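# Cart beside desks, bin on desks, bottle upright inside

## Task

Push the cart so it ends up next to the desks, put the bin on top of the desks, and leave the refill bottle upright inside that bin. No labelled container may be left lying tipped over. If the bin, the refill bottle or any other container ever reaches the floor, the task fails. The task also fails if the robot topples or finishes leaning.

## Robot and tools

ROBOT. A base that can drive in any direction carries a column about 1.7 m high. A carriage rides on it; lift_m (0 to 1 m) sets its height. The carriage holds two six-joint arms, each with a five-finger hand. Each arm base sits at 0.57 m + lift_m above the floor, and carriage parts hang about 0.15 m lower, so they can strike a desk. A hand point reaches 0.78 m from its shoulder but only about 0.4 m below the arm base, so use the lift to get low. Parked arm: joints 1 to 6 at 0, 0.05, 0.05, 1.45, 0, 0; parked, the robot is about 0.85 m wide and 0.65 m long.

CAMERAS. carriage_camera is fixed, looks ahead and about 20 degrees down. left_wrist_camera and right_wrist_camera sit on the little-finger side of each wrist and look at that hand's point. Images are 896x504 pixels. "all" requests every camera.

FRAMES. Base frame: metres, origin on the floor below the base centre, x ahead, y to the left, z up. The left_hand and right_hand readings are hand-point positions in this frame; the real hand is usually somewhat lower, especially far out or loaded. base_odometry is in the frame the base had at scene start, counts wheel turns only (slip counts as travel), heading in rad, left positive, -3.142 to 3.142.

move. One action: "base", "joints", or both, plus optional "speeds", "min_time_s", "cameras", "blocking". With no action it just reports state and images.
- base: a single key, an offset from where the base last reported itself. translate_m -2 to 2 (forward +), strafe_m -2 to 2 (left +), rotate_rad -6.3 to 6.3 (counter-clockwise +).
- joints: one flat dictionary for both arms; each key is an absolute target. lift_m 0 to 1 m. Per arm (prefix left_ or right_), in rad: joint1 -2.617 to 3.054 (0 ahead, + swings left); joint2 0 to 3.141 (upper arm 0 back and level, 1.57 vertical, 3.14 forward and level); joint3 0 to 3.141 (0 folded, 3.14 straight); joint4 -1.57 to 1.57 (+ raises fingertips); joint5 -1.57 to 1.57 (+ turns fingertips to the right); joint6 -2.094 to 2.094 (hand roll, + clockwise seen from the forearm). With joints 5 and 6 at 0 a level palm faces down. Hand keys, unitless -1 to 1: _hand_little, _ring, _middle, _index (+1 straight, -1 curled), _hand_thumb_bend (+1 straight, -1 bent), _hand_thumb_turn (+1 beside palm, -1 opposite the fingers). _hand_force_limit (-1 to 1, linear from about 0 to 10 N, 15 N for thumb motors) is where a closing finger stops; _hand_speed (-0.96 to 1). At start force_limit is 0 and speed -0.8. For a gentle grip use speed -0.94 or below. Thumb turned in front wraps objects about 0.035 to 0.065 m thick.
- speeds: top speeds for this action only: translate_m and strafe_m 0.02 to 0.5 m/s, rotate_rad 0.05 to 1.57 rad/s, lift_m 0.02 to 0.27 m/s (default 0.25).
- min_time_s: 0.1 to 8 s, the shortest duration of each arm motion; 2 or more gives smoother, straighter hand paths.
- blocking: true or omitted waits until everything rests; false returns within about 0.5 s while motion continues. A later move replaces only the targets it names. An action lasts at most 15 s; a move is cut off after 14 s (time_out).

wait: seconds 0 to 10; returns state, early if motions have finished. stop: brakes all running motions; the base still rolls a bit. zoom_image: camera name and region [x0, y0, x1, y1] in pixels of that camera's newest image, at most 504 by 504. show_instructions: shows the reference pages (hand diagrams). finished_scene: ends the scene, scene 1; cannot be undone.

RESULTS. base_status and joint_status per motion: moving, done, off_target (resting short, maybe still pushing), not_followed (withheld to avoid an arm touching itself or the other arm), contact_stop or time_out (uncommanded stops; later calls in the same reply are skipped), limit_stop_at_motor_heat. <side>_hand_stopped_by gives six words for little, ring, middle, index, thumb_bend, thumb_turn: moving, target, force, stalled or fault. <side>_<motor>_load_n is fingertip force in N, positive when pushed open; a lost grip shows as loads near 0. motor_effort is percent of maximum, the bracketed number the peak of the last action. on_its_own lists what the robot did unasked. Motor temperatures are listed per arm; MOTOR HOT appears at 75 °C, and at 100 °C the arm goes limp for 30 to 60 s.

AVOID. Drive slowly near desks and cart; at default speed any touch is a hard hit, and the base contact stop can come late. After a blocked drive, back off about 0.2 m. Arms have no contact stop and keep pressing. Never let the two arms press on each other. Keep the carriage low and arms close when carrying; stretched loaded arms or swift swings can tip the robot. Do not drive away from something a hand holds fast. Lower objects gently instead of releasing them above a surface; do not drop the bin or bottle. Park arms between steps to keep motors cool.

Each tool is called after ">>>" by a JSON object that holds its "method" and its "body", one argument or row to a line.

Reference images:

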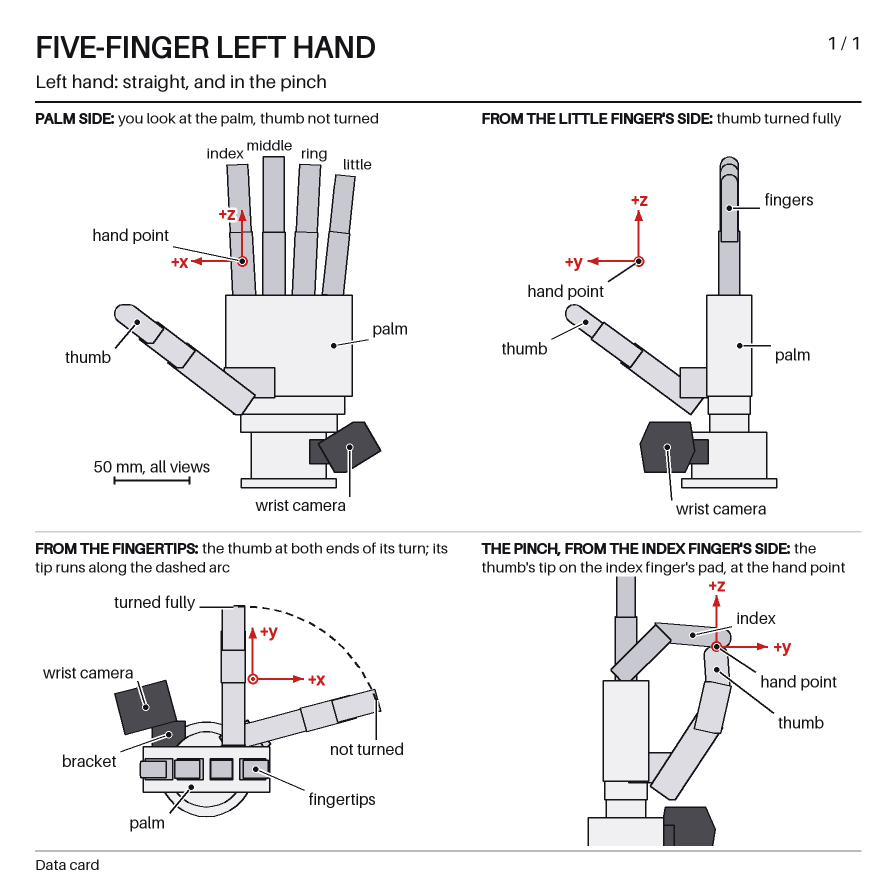

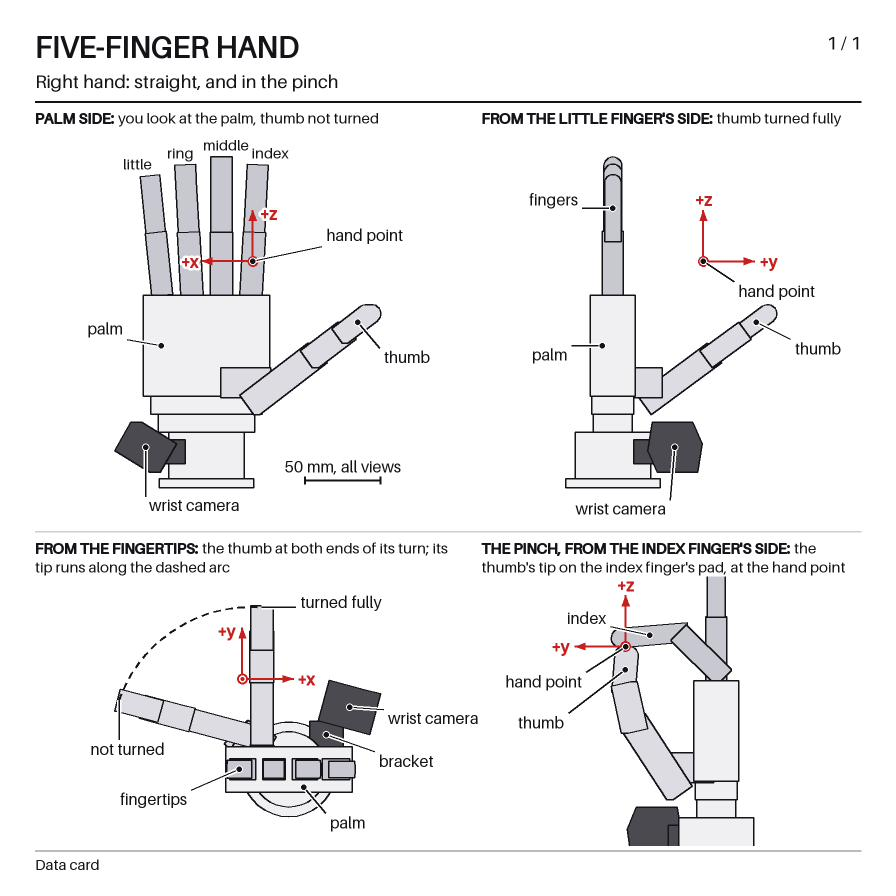

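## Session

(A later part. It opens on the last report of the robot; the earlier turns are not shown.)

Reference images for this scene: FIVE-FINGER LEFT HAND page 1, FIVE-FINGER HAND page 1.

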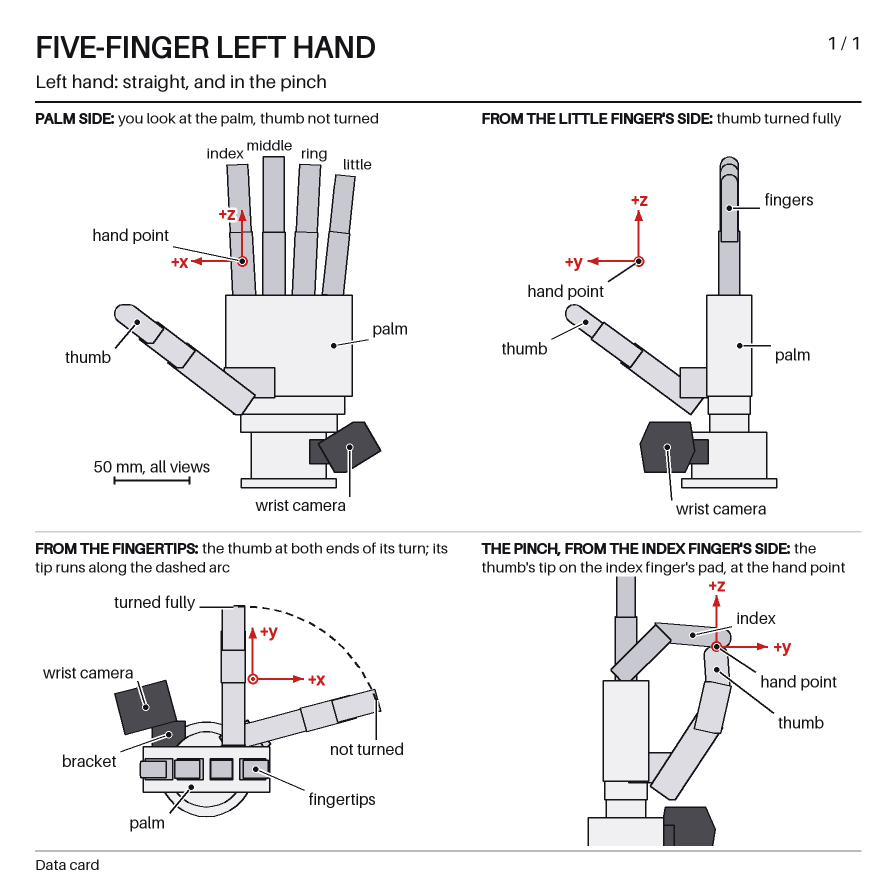

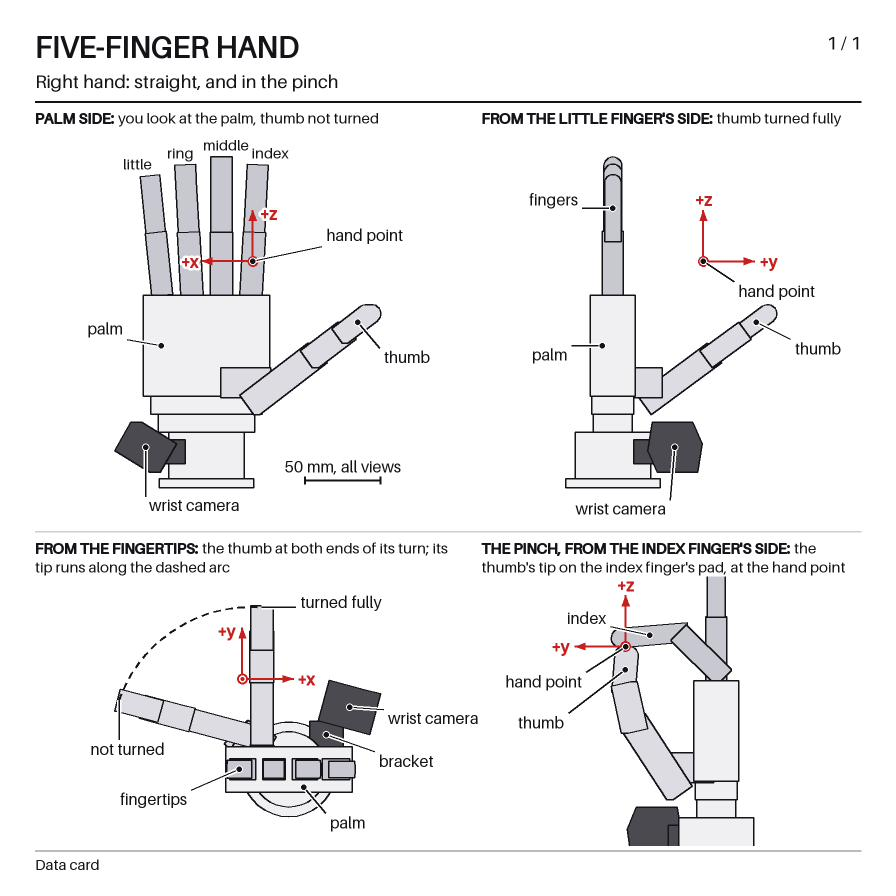

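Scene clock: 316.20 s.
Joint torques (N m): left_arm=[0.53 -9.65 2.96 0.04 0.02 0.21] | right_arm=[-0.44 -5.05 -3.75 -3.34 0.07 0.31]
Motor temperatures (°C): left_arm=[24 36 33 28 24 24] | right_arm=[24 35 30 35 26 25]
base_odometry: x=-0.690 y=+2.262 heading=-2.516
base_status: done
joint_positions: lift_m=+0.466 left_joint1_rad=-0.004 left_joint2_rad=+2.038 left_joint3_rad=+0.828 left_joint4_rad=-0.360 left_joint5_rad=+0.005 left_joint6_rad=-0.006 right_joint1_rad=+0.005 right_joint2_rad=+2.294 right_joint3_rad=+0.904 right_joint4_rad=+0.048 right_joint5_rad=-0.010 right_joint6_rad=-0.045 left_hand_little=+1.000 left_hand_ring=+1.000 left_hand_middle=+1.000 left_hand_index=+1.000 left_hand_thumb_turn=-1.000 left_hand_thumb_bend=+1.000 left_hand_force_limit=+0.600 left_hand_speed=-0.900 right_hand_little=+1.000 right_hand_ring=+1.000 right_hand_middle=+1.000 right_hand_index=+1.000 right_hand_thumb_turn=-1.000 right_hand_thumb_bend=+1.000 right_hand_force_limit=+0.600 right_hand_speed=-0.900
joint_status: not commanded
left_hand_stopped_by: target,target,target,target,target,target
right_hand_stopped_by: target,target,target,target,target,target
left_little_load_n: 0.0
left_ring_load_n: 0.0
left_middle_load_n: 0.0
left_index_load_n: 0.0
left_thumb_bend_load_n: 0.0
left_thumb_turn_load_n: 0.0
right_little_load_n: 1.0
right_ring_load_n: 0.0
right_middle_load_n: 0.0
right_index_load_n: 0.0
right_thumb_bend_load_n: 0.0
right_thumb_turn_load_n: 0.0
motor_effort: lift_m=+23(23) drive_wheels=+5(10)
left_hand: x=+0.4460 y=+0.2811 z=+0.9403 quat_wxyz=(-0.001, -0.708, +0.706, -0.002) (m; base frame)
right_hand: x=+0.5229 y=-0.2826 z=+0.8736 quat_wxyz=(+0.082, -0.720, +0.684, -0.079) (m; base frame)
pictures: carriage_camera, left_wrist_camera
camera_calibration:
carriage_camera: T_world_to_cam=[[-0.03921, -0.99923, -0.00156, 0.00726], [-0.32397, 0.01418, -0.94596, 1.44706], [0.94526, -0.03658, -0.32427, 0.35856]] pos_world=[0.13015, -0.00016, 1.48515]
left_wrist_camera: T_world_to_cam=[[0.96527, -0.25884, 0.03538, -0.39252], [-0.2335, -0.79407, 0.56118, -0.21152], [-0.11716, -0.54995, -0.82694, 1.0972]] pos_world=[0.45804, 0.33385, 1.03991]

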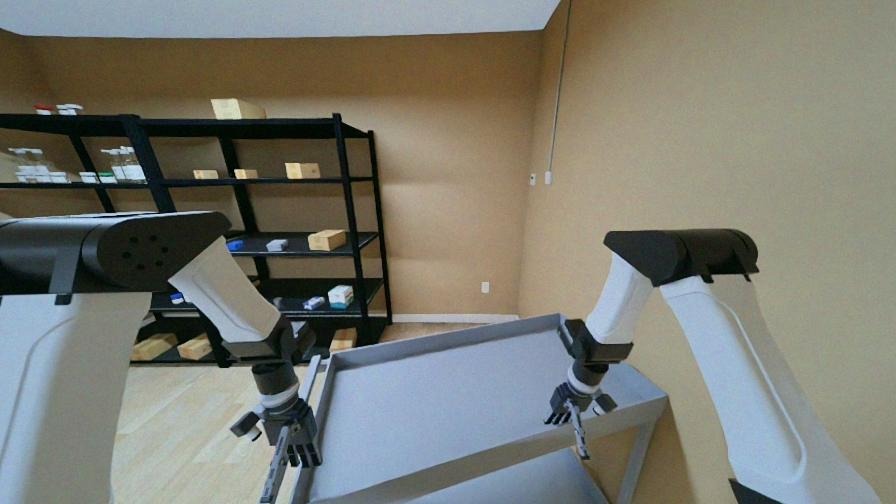

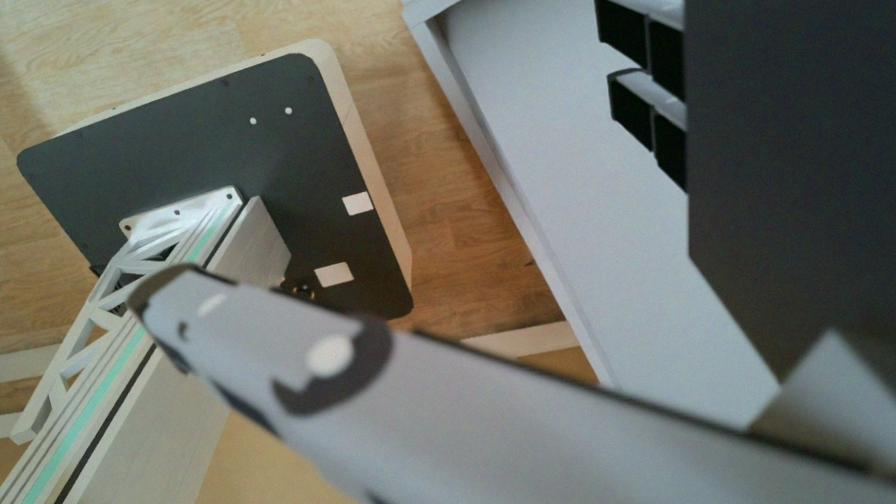

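>>> {"method": "move", "body": {
  "joints": {"left_joint1_rad": -0.0455, "left_joint2_rad": 2.235, "left_joint3_rad": 1.45, "left_joint4_rad": -0.772, "left_joint6_rad": 1.3155},
  "min_time_s": 2.5,
  "cameras": ["carriage_camera", "left_wrist_camera"]
}}

Scene clock: 321.83 s.
Joint torques (N m): left_arm=[-0.4 -7.88 6.99 0.16 0.08 0.27] | right_arm=[-0.36 -5.04 -3.69 -3.35 0.08 0.3]
move: done
base_odometry: x=-0.690 y=+2.262 heading=-2.516
base_status: not commanded
joint_positions: lift_m=+0.466 left_joint1_rad=-0.037 left_joint2_rad=+2.206 left_joint3_rad=+1.433 left_joint4_rad=-0.751 left_joint5_rad=+0.005 left_joint6_rad=+1.302 right_joint1_rad=+0.005 right_joint2_rad=+2.294 right_joint3_rad=+0.904 right_joint4_rad=+0.048 right_joint5_rad=-0.010 right_joint6_rad=-0.045 left_hand_little=+1.000 left_hand_ring=+1.000 left_hand_middle=+1.000 left_hand_index=+1.000 left_hand_thumb_turn=-1.000 left_hand_thumb_bend=+1.000 left_hand_force_limit=+0.600 left_hand_speed=-0.900 right_hand_little=+1.000 right_hand_ring=+1.000 right_hand_middle=+1.000 right_hand_index=+1.000 right_hand_thumb_turn=-1.000 right_hand_thumb_bend=+1.000 right_hand_force_limit=+0.600 right_hand_speed=-0.900
joint_status: all done
left_hand_stopped_by: target,target,target,target,target,target
right_hand_stopped_by: target,target,target,target,target,target
left_little_load_n: 0.0
left_ring_load_n: 0.0
left_middle_load_n: 0.0
left_index_load_n: 0.0
left_thumb_bend_load_n: 0.0
left_thumb_turn_load_n: 0.0
right_little_load_n: 1.0
right_ring_load_n: 0.0
right_middle_load_n: 0.0
right_index_load_n: -0.5
right_thumb_bend_load_n: 0.0
right_thumb_turn_load_n: 0.0
motor_effort: lift_m=+23(23) drive_wheels=+6(8)
left_hand: x=+0.5865 y=+0.3496 z=+0.9946 quat_wxyz=(+0.022, -0.116, +0.993, -0.006)
right_hand: x=+0.5229 y=-0.2826 z=+0.8736 quat_wxyz=(+0.082, -0.720, +0.684, -0.079)
carriage_camera: T_world_to_cam=[[-0.03921, -0.99923, -0.00156, 0.00726], [-0.32397, 0.01418, -0.94596, 1.44706], [0.94526, -0.03658, -0.32427, 0.35856]] pos_world=[0.13015, -0.00016, 1.48515]
left_wrist_camera: T_world_to_cam=[[-0.03435, -0.99867, 0.03839, 0.32958], [-0.85356, 0.0493, 0.51866, -0.04368], [-0.51987, -0.01496, -0.85412, 1.27252]] pos_world=[0.63558, 0.35033, 1.09688]

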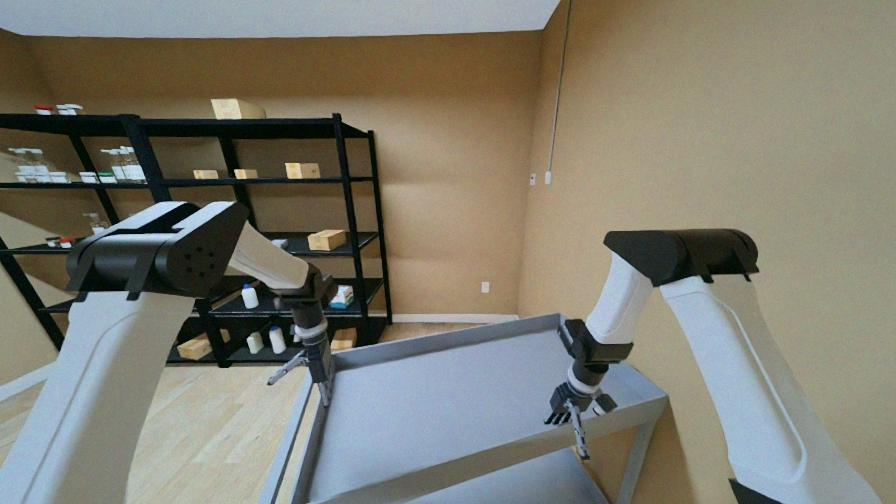

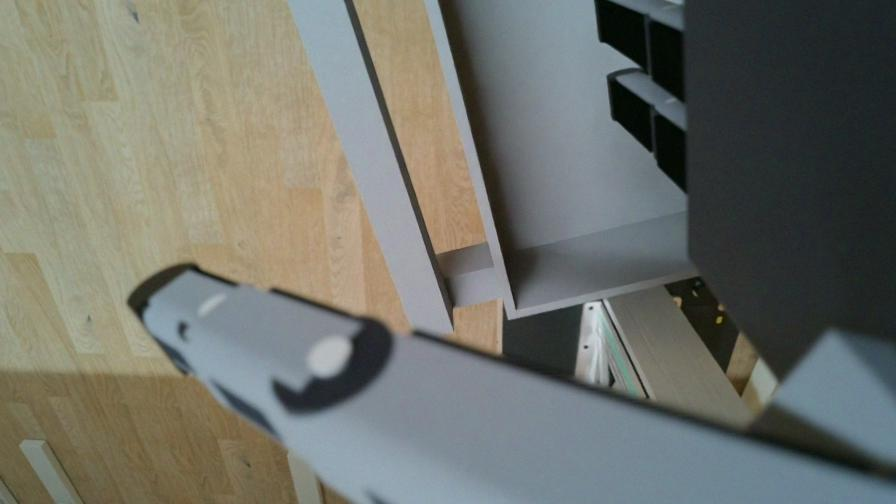

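>>> {"method": "move", "body": {
  "joints": {"left_joint1_rad": -0.0455, "left_joint2_rad": 2.54, "left_joint3_rad": 1.43, "left_joint4_rad": -0.454, "left_joint6_rad": 1.3155},
  "min_time_s": 3,
  "cameras": ["carriage_camera", "left_wrist_camera"]
}}

Scene clock: 326.80 s.
Joint torques (N m): left_arm=[-0.53 -8.8 4.15 0.55 0.02 0.32] | right_arm=[-0.35 -5.08 -3.67 -3.33 0.06 0.32]
move: done
base_odometry: x=-0.690 y=+2.262 heading=-2.516
base_status: not commanded
joint_positions: lift_m=+0.466 left_joint1_rad=-0.037 left_joint2_rad=+2.510 left_joint3_rad=+1.433 left_joint4_rad=-0.471 left_joint5_rad=+0.005 left_joint6_rad=+1.303 right_joint1_rad=+0.005 right_joint2_rad=+2.294 right_joint3_rad=+0.904 right_joint4_rad=+0.048 right_joint5_rad=-0.010 right_joint6_rad=-0.045 left_hand_little=+1.000 left_hand_ring=+1.000 left_hand_middle=+1.000 left_hand_index=+1.000 left_hand_thumb_turn=-1.000 left_hand_thumb_bend=+1.000 left_hand_force_limit=+0.600 left_hand_speed=-0.900 right_hand_little=+1.000 right_hand_ring=+1.000 right_hand_middle=+1.000 right_hand_index=+1.000 right_hand_thumb_turn=-1.000 right_hand_thumb_bend=+1.000 right_hand_force_limit=+0.600 right_hand_speed=-0.900
joint_status: all done
left_hand_stopped_by: target,target,target,target,target,target
right_hand_stopped_by: target,target,target,target,target,target
left_little_load_n: 0.0
left_ring_load_n: 0.0
left_middle_load_n: 0.0
left_index_load_n: 0.0
left_thumb_bend_load_n: 0.0
left_thumb_turn_load_n: 0.0
right_little_load_n: 1.0
right_ring_load_n: 0.0
right_middle_load_n: 0.0
right_index_load_n: 0.0
right_thumb_bend_load_n: 0.0
right_thumb_turn_load_n: 0.0
motor_effort: lift_m=+23(23) drive_wheels=+7(8)
left_hand: x=+0.5885 y=+0.3495 z=+0.8800 quat_wxyz=(+0.011, -0.115, +0.993, -0.004)
right_hand: x=+0.5229 y=-0.2826 z=+0.8736 quat_wxyz=(+0.082, -0.720, +0.684, -0.079)
carriage_camera: T_world_to_cam=[[-0.03921, -0.99923, -0.00156, 0.00726], [-0.32397, 0.01418, -0.94596, 1.44706], [0.94526, -0.03658, -0.32427, 0.35856]] pos_world=[0.13015, -0.00016, 1.48515]
left_wrist_camera: T_world_to_cam=[[-0.03462, -0.99867, 0.03825, 0.3344], [-0.84143, 0.04978, 0.53807, -0.00696], [-0.53926, -0.01355, -0.84203, 1.17583]] pos_world=[0.6398, 0.35023, 0.98103]

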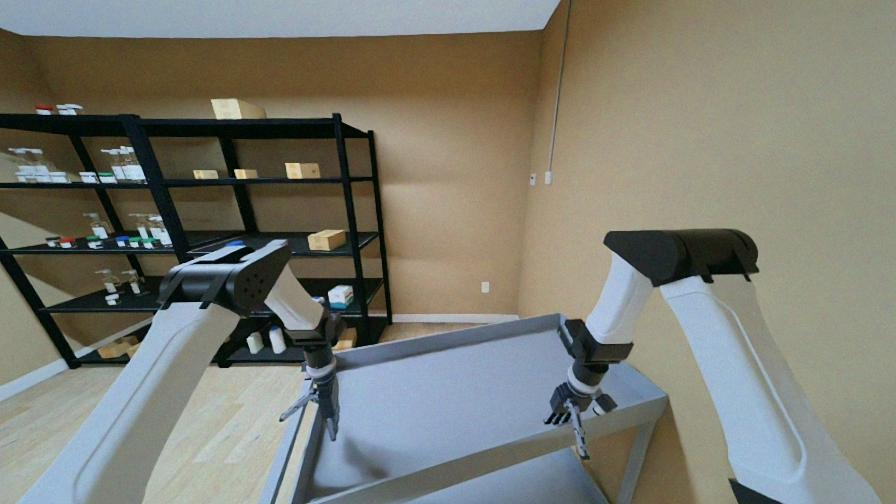

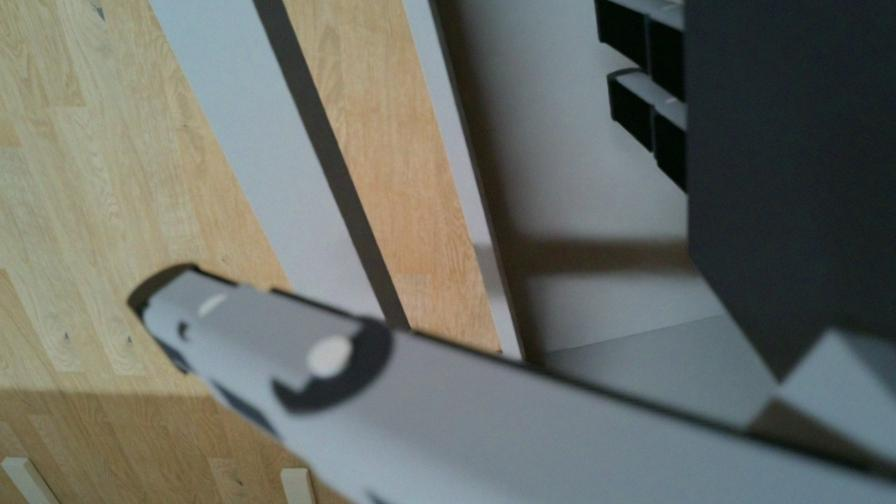

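>>> {"method": "move", "body": {
  "base": {"strafe_m": 0.07},
  "speeds": {"strafe_m": 0.04},
  "cameras": ["carriage_camera", "left_wrist_camera", "right_wrist_camera"]
}}

Scene clock: 329.37 s.
Joint torques (N m): left_arm=[0.2 -8.46 4.08 0.49 -0.3 0.21] | right_arm=[-0.5 -4.83 -3.45 -2.59 0.1 0.3]
move: done
base_odometry: x=-0.649 y=+2.206 heading=-2.515
base_status: done
joint_positions: lift_m=+0.466 left_joint1_rad=-0.048 left_joint2_rad=+2.510 left_joint3_rad=+1.433 left_joint4_rad=-0.468 left_joint5_rad=+0.037 left_joint6_rad=+1.303 right_joint1_rad=+0.005 right_joint2_rad=+2.293 right_joint3_rad=+0.899 right_joint4_rad=-0.044 right_joint5_rad=-0.010 right_joint6_rad=-0.043 left_hand_little=+1.000 left_hand_ring=+1.000 left_hand_middle=+1.000 left_hand_index=+1.000 left_hand_thumb_turn=-1.000 left_hand_thumb_bend=+1.000 left_hand_force_limit=+0.600 left_hand_speed=-0.900 right_hand_little=+1.000 right_hand_ring=+1.000 right_hand_middle=+1.000 right_hand_index=+1.000 right_hand_thumb_turn=-1.000 right_hand_thumb_bend=+1.000 right_hand_force_limit=+0.600 right_hand_speed=-0.900
joint_status: not commanded
left_hand_stopped_by: target,target,target,target,target,target
right_hand_stopped_by: target,target,target,target,target,target
left_little_load_n: 0.0
left_ring_load_n: 0.0
left_middle_load_n: 0.0
left_index_load_n: 0.5
left_thumb_bend_load_n: 0.0
left_thumb_turn_load_n: 0.0
right_little_load_n: 0.5
right_ring_load_n: 0.0
right_middle_load_n: 0.5
right_index_load_n: 0.0
right_thumb_bend_load_n: 0.0
right_thumb_turn_load_n: 0.0
on_its_own: right_joint4_rad moved -0.092 toward your old target -0.350
motor_effort: lift_m=+23(23) drive_wheels=-3(15)
left_hand: x=+0.5893 y=+0.3394 z=+0.8783 quat_wxyz=(+0.010, -0.110, +0.994, -0.020)
right_hand: x=+0.4954 y=-0.2826 z=+0.8745 quat_wxyz=(+0.049, -0.723, +0.688, -0.044)
carriage_camera: T_world_to_cam=[[-0.03921, -0.99923, -0.00156, 0.00726], [-0.32397, 0.01418, -0.94596, 1.44706], [0.94526, -0.03658, -0.32427, 0.35856]] pos_world=[0.13015, -0.00016, 1.48515]
left_wrist_camera: T_world_to_cam=[[-0.04606, -0.99649, 0.06985, 0.30259], [-0.84141, 0.07639, 0.53497, -0.01114], [-0.53843, -0.03413, -0.84198, 1.18111]] pos_world=[0.64051, 0.34269, 0.9793]
right_wrist_camera: T_world_to_cam=[[-0.93359, -0.32714, -0.14623, 0.50104], [-0.35703, 0.81441, 0.45747, 0.00504], [-0.03057, 0.4793, -0.87712, 1.03252]] pos_world=[0.50112, -0.33508, 0.9766]

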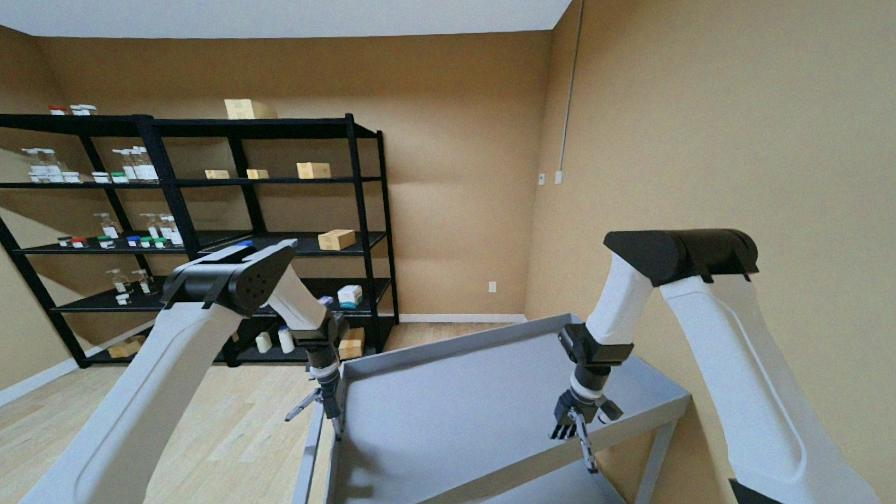

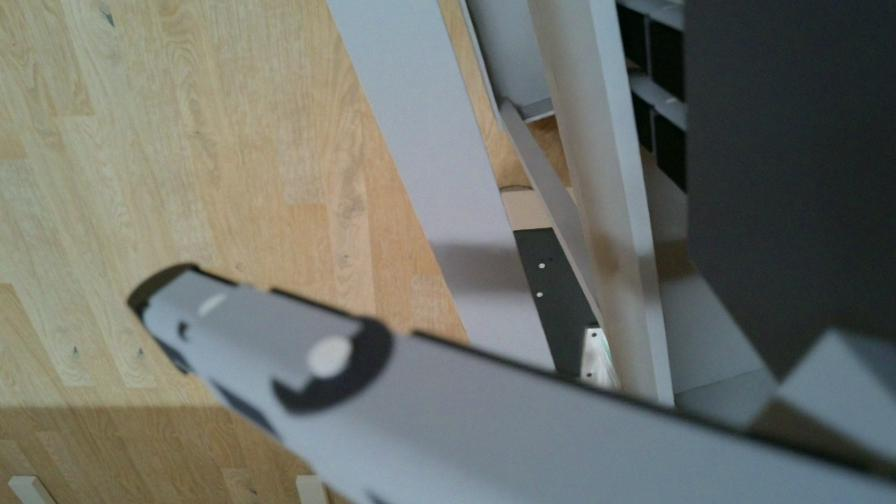

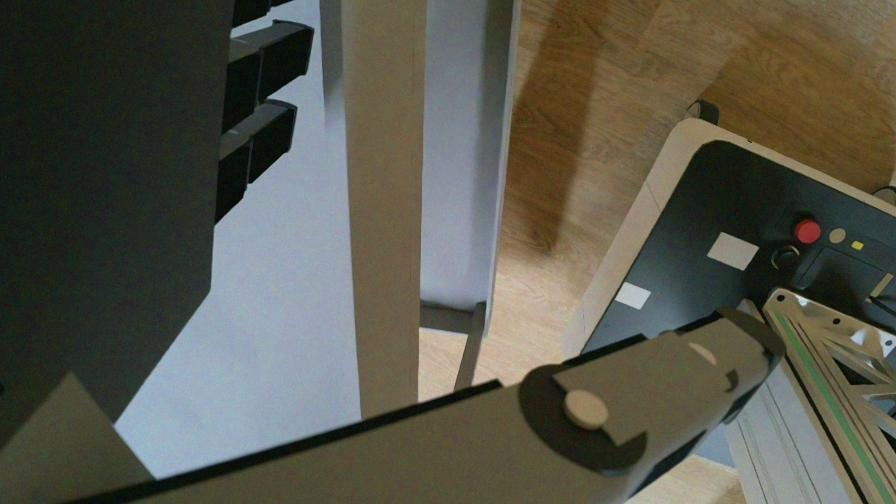

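>>> {"method": "move", "body": {
  "base": {"strafe_m": 0.06},
  "speeds": {"strafe_m": 0.04},
  "cameras": ["carriage_camera", "left_wrist_camera", "right_wrist_camera"]
}}

Scene clock: 332.03 s.
Joint torques (N m): left_arm=[2.96 -8.68 4.01 0.19 -1.84 0.43] | right_arm=[-0.43 -4.66 -2.44 -2.2 0.1 0.25]
move: done
base_odometry: x=-0.613 y=+2.157 heading=-2.515
base_status: done
joint_positions: lift_m=+0.466 left_joint1_rad=-0.080 left_joint2_rad=+2.510 left_joint3_rad=+1.433 left_joint4_rad=-0.428 left_joint5_rad=+0.204 left_joint6_rad=+1.286 right_joint1_rad=+0.005 right_joint2_rad=+2.293 right_joint3_rad=+0.888 right_joint4_rad=-0.087 right_joint5_rad=-0.011 right_joint6_rad=-0.038 left_hand_little=+1.000 left_hand_ring=+1.000 left_hand_middle=+1.000 left_hand_index=+1.000 left_hand_thumb_turn=-1.000 left_hand_thumb_bend=+1.000 left_hand_force_limit=+0.600 left_hand_speed=-0.900 right_hand_little=+1.000 right_hand_ring=+1.000 right_hand_middle=+1.000 right_hand_index=+1.000 right_hand_thumb_turn=-1.000 right_hand_thumb_bend=+1.000 right_hand_force_limit=+0.600 right_hand_speed=-0.900
joint_status: not commanded
left_hand_stopped_by: target,target,target,target,target,target
right_hand_stopped_by: target,target,target,target,target,target
left_little_load_n: 0.0
left_ring_load_n: 0.0
left_middle_load_n: 0.0
left_index_load_n: 0.5
left_thumb_bend_load_n: 0.0
left_thumb_turn_load_n: 0.0
right_little_load_n: 0.5
right_ring_load_n: -0.5
right_middle_load_n: 0.0
right_index_load_n: 0.0
right_thumb_bend_load_n: 0.0
right_thumb_turn_load_n: 0.0
on_its_own: right_joint4_rad moved -0.043 toward your old target -0.350
motor_effort: lift_m=+23(23) drive_wheels=+3(14)
left_hand: x=+0.5973 y=+0.2930 z=+0.8727 quat_wxyz=(+0.013, -0.098, +0.989, -0.106)
right_hand: x=+0.4781 y=-0.2820 z=+0.8752 quat_wxyz=(+0.031, -0.722, +0.691, -0.024)
carriage_camera: T_world_to_cam=[[-0.03921, -0.99923, -0.00156, 0.00726], [-0.32397, 0.01418, -0.94596, 1.44706], [0.94526, -0.03658, -0.32427, 0.35856]] pos_world=[0.13015, -0.00016, 1.48515]
left_wrist_camera: T_world_to_cam=[[-0.07309, -0.96912, 0.2355, 0.12059], [-0.85196, 0.18343, 0.49043, 0.01596], [-0.51848, -0.16479, -0.83906, 1.20294]] pos_world=[0.64612, 0.31218, 0.97311]
right_wrist_camera: T_world_to_cam=[[-0.94183, -0.3221, -0.09597, 0.44658], [-0.32749, 0.81531, 0.47752, -0.03328], [-0.07557, 0.48117, -0.87337, 1.05113]] pos_world=[0.48913, -0.33479, 0.97677]

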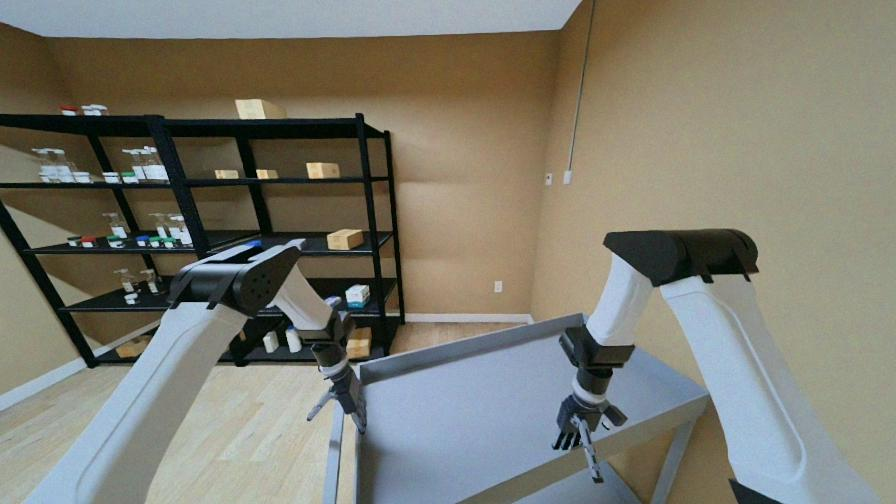

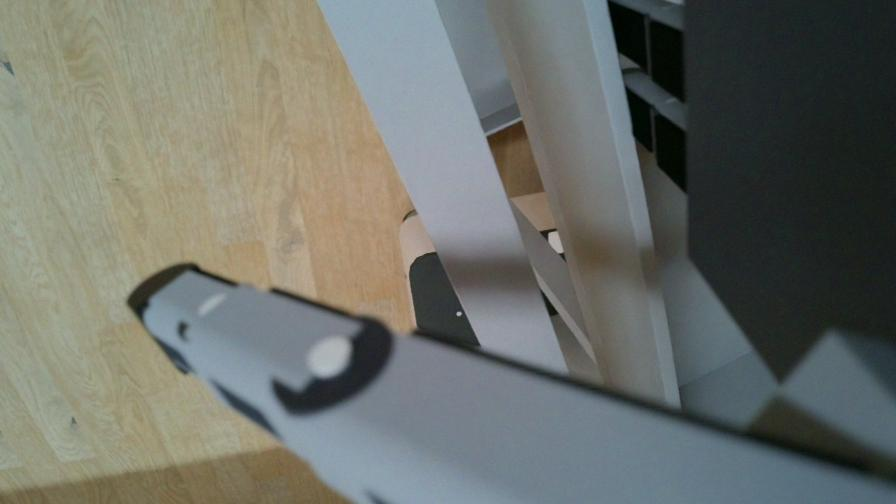

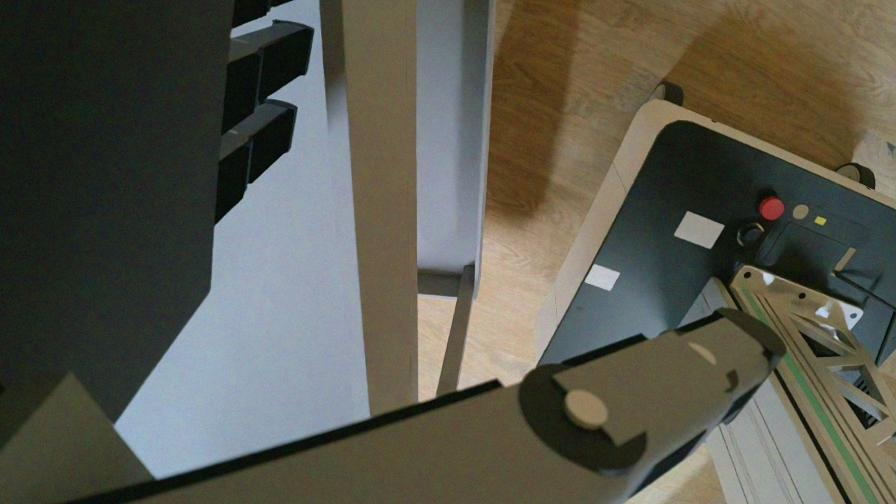

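>>> {"method": "move", "body": {
  "joints": {"left_joint5_rad": -0.22, "left_joint1_rad": 0.02},
  "min_time_s": 2,
  "cameras": ["carriage_camera"]
}}

Scene clock: 335.00 s.
Joint torques (N m): left_arm=[8.16 -8.94 3.73 0.03 -3.76 0.66] | right_arm=[-0.43 -4.67 -2.47 -2.23 0.12 0.25]
move: off_target
base_odometry: x=-0.613 y=+2.157 heading=-2.515
base_status: not commanded
joint_positions: lift_m=+0.466 left_joint1_rad=-0.080 left_joint2_rad=+2.510 left_joint3_rad=+1.438 left_joint4_rad=-0.407 left_joint5_rad=+0.162 left_joint6_rad=+1.258 right_joint1_rad=+0.005 right_joint2_rad=+2.293 right_joint3_rad=+0.888 right_joint4_rad=-0.088 right_joint5_rad=-0.015 right_joint6_rad=-0.038 left_hand_little=+1.000 left_hand_ring=+1.000 left_hand_middle=+1.000 left_hand_index=+1.000 left_hand_thumb_turn=-1.000 left_hand_thumb_bend=+1.000 left_hand_force_limit=+0.600 left_hand_speed=-0.900 right_hand_little=+1.000 right_hand_ring=+1.000 right_hand_middle=+1.000 right_hand_index=+1.000 right_hand_thumb_turn=-1.000 right_hand_thumb_bend=+1.000 right_hand_force_limit=+0.600 right_hand_speed=-0.900
joint_status: left_joint1_rad off_target (ended at -0.080, target +0.020); left_joint5_rad off_target (ended at +0.162, target -0.220)
left_hand_stopped_by: target,target,target,target,target,target
right_hand_stopped_by: target,target,target,target,target,target
left_little_load_n: 0.0
left_ring_load_n: 0.0
left_middle_load_n: 0.0
left_index_load_n: 1.5
left_thumb_bend_load_n: 0.0
left_thumb_turn_load_n: 0.0
right_little_load_n: 0.5
right_ring_load_n: 0.0
right_middle_load_n: 0.0
right_index_load_n: 0.0
right_thumb_bend_load_n: 0.0
right_thumb_turn_load_n: 0.0
motor_effort: lift_m=+23(23) drive_wheels=+5(6)
left_hand: x=+0.6046 y=+0.2994 z=+0.8736 quat_wxyz=(+0.029, -0.112, +0.989, -0.088)
right_hand: x=+0.4778 y=-0.2814 z=+0.8754 quat_wxyz=(+0.032, -0.722, +0.691, -0.023)
carriage_camera: T_world_to_cam=[[-0.03921, -0.99923, -0.00156, 0.00726], [-0.32397, 0.01418, -0.94596, 1.44706], [0.94526, -0.03658, -0.32427, 0.35856]] pos_world=[0.13015, -0.00016, 1.48515]

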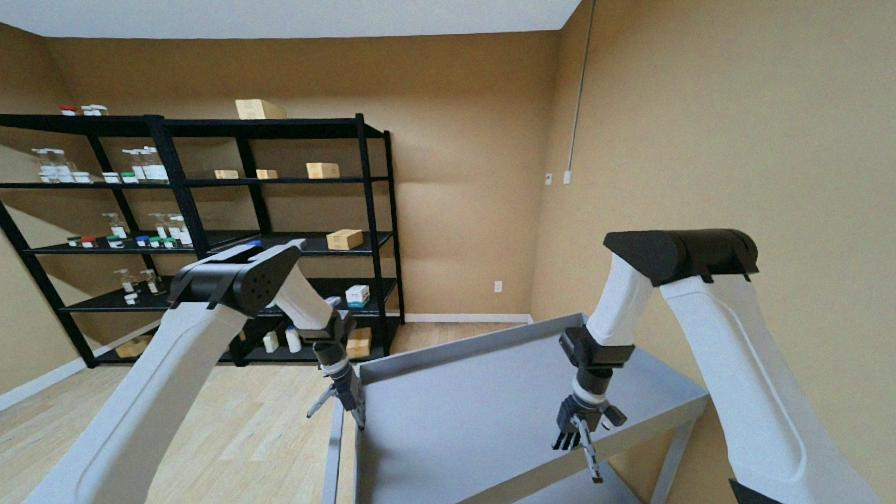

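>>> {"method": "move", "body": {
  "joints": {"right_joint4_rad": 0.03},
  "min_time_s": 1.5,
  "cameras": ["carriage_camera"]
}}

Scene clock: 343.17 s.
Joint torques (N m): left_arm=[8.01 -8.95 3.93 -0.06 -3.72 0.74] | right_arm=[-0.34 -6.37 1.31 0.5 0.14 0]
Motor temperatures (°C): left_arm=[26 37 34 27 30 24] | right_arm=[24 33 29 38 26 25]
move: done
base_odometry: x=-0.613 y=+2.157 heading=-2.515
base_status: not commanded
joint_positions: lift_m=+0.466 left_joint1_rad=-0.080 left_joint2_rad=+2.510 left_joint3_rad=+1.438 left_joint4_rad=-0.407 left_joint5_rad=+0.159 left_joint6_rad=+1.257 right_joint1_rad=+0.005 right_joint2_rad=+2.315 right_joint3_rad=+0.844 right_joint4_rad=+0.050 right_joint5_rad=-0.016 right_joint6_rad=-0.013 left_hand_little=+1.000 left_hand_ring=+1.000 left_hand_middle=+1.000 left_hand_index=+1.000 left_hand_thumb_turn=-1.000 left_hand_thumb_bend=+1.000 left_hand_force_limit=+0.600 left_hand_speed=-0.900 right_hand_little=+1.000 right_hand_ring=+1.000 right_hand_middle=+1.000 right_hand_index=+1.000 right_hand_thumb_turn=-1.000 right_hand_thumb_bend=+1.000 right_hand_force_limit=+0.600 right_hand_speed=-0.900
joint_status: all done
left_hand_stopped_by: target,target,target,target,target,target
right_hand_stopped_by: target,target,target,target,target,target
left_little_load_n: 0.0
left_ring_load_n: 0.0
left_middle_load_n: 0.0
left_index_load_n: 1.5
left_thumb_bend_load_n: 0.0
left_thumb_turn_load_n: 0.0
right_little_load_n: 0.0
right_ring_load_n: 0.0
right_middle_load_n: 0.0
right_index_load_n: 0.0
right_thumb_bend_load_n: -0.5
right_thumb_turn_load_n: 0.0
motor_effort: lift_m=+23(23) drive_wheels=+4(5)
left_hand: x=+0.6048 y=+0.2999 z=+0.8736 quat_wxyz=(+0.029, -0.112, +0.989, -0.087)
right_hand: x=+0.4871 y=-0.2796 z=+0.8635 quat_wxyz=(+0.058, -0.712, +0.698, -0.048)
carriage_camera: T_world_to_cam=[[-0.03921, -0.99923, -0.00156, 0.00726], [-0.32397, 0.01418, -0.94596, 1.44706], [0.94526, -0.03658, -0.32427, 0.35856]] pos_world=[0.13015, -0.00016, 1.48515]

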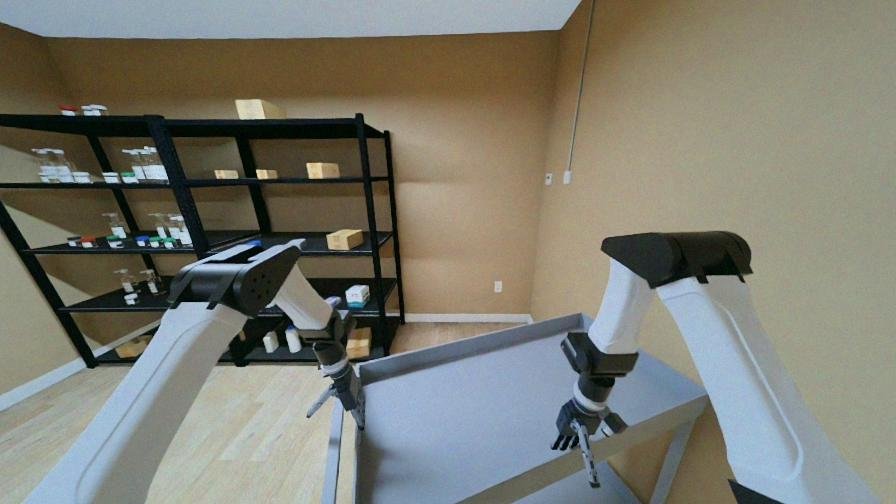

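>>> {"method": "move", "body": {
  "base": {"strafe_m": 0.04},
  "speeds": {"strafe_m": 0.04},
  "cameras": ["carriage_camera", "left_wrist_camera"]
}}

Scene clock: 346.17 s.
Joint torques (N m): left_arm=[4.31 -9.06 4.21 0.64 -1.98 0.55] | right_arm=[-0.32 -7.06 2.15 0.56 0.11 -0.06]
move: done
base_odometry: x=-0.590 y=+2.125 heading=-2.515
base_status: done
joint_positions: lift_m=+0.466 left_joint1_rad=-0.033 left_joint2_rad=+2.512 left_joint3_rad=+1.433 left_joint4_rad=-0.474 left_joint5_rad=-0.023 left_joint6_rad=+1.274 right_joint1_rad=+0.004 right_joint2_rad=+2.324 right_joint3_rad=+0.834 right_joint4_rad=+0.038 right_joint5_rad=-0.013 right_joint6_rad=-0.007 left_hand_little=+1.000 left_hand_ring=+1.000 left_hand_middle=+1.000 left_hand_index=+1.000 left_hand_thumb_turn=-1.000 left_hand_thumb_bend=+1.000 left_hand_force_limit=+0.600 left_hand_speed=-0.900 right_hand_little=+1.000 right_hand_ring=+1.000 right_hand_middle=+1.000 right_hand_index=+1.000 right_hand_thumb_turn=-1.000 right_hand_thumb_bend=+1.000 right_hand_force_limit=+0.600 right_hand_speed=-0.900
joint_status: not commanded
left_hand_stopped_by: target,target,target,target,target,target
right_hand_stopped_by: target,target,target,target,target,target
left_little_load_n: 0.0
left_ring_load_n: 0.0
left_middle_load_n: 0.0
left_index_load_n: 0.5
left_thumb_bend_load_n: 0.0
left_thumb_turn_load_n: 0.0
right_little_load_n: 0.0
right_ring_load_n: 0.0
right_middle_load_n: 0.0
right_index_load_n: 0.0
right_thumb_bend_load_n: 0.0
right_thumb_turn_load_n: 0.0
on_its_own: left_joint1_rad moved +0.047 toward your old target +0.020; left_joint5_rad moved -0.182 toward your old target -0.220
motor_effort: lift_m=+23(24) drive_wheels=+5(18)
left_hand: x=+0.5854 y=+0.3552 z=+0.8808 quat_wxyz=(+0.010, -0.132, +0.991, +0.010)
right_hand: x=+0.4762 y=-0.2802 z=+0.8609 quat_wxyz=(+0.047, -0.710, +0.702, -0.038)
carriage_camera: T_world_to_cam=[[-0.03921, -0.99923, -0.00156, 0.00726], [-0.32397, 0.01418, -0.94596, 1.44697], [0.94526, -0.03658, -0.32427, 0.35853]] pos_world=[0.13015, -0.00016, 1.48505]
left_wrist_camera: T_world_to_cam=[[-0.00038, -0.99994, 0.01091, 0.34434], [-0.83995, 0.00624, 0.54263, 0.00029], [-0.54266, -0.00895, -0.8399, 1.17346]] pos_world=[0.63717, 0.35482, 0.98167]

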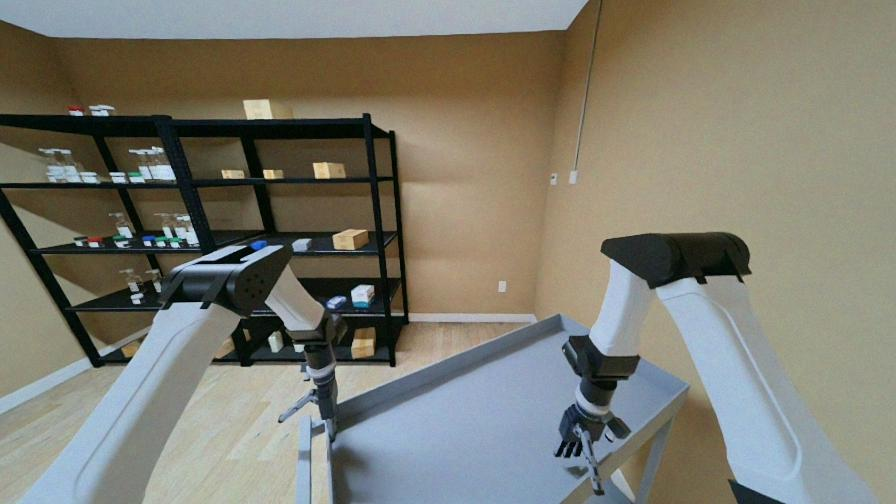

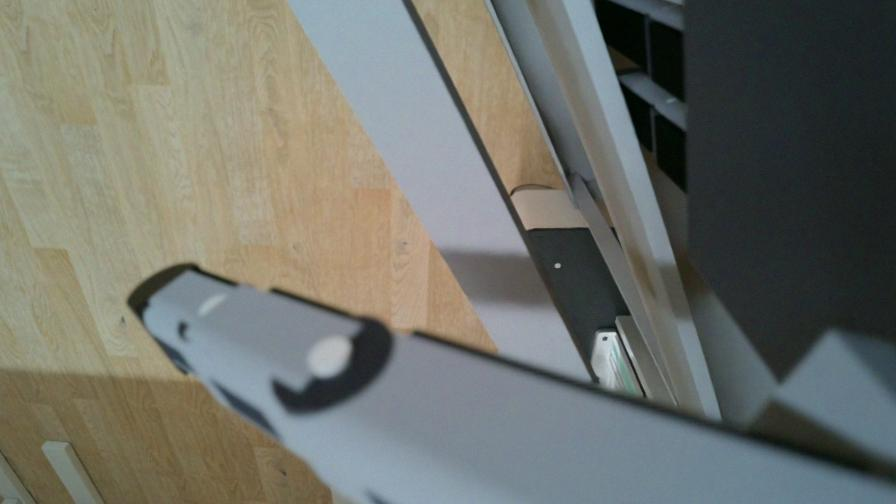

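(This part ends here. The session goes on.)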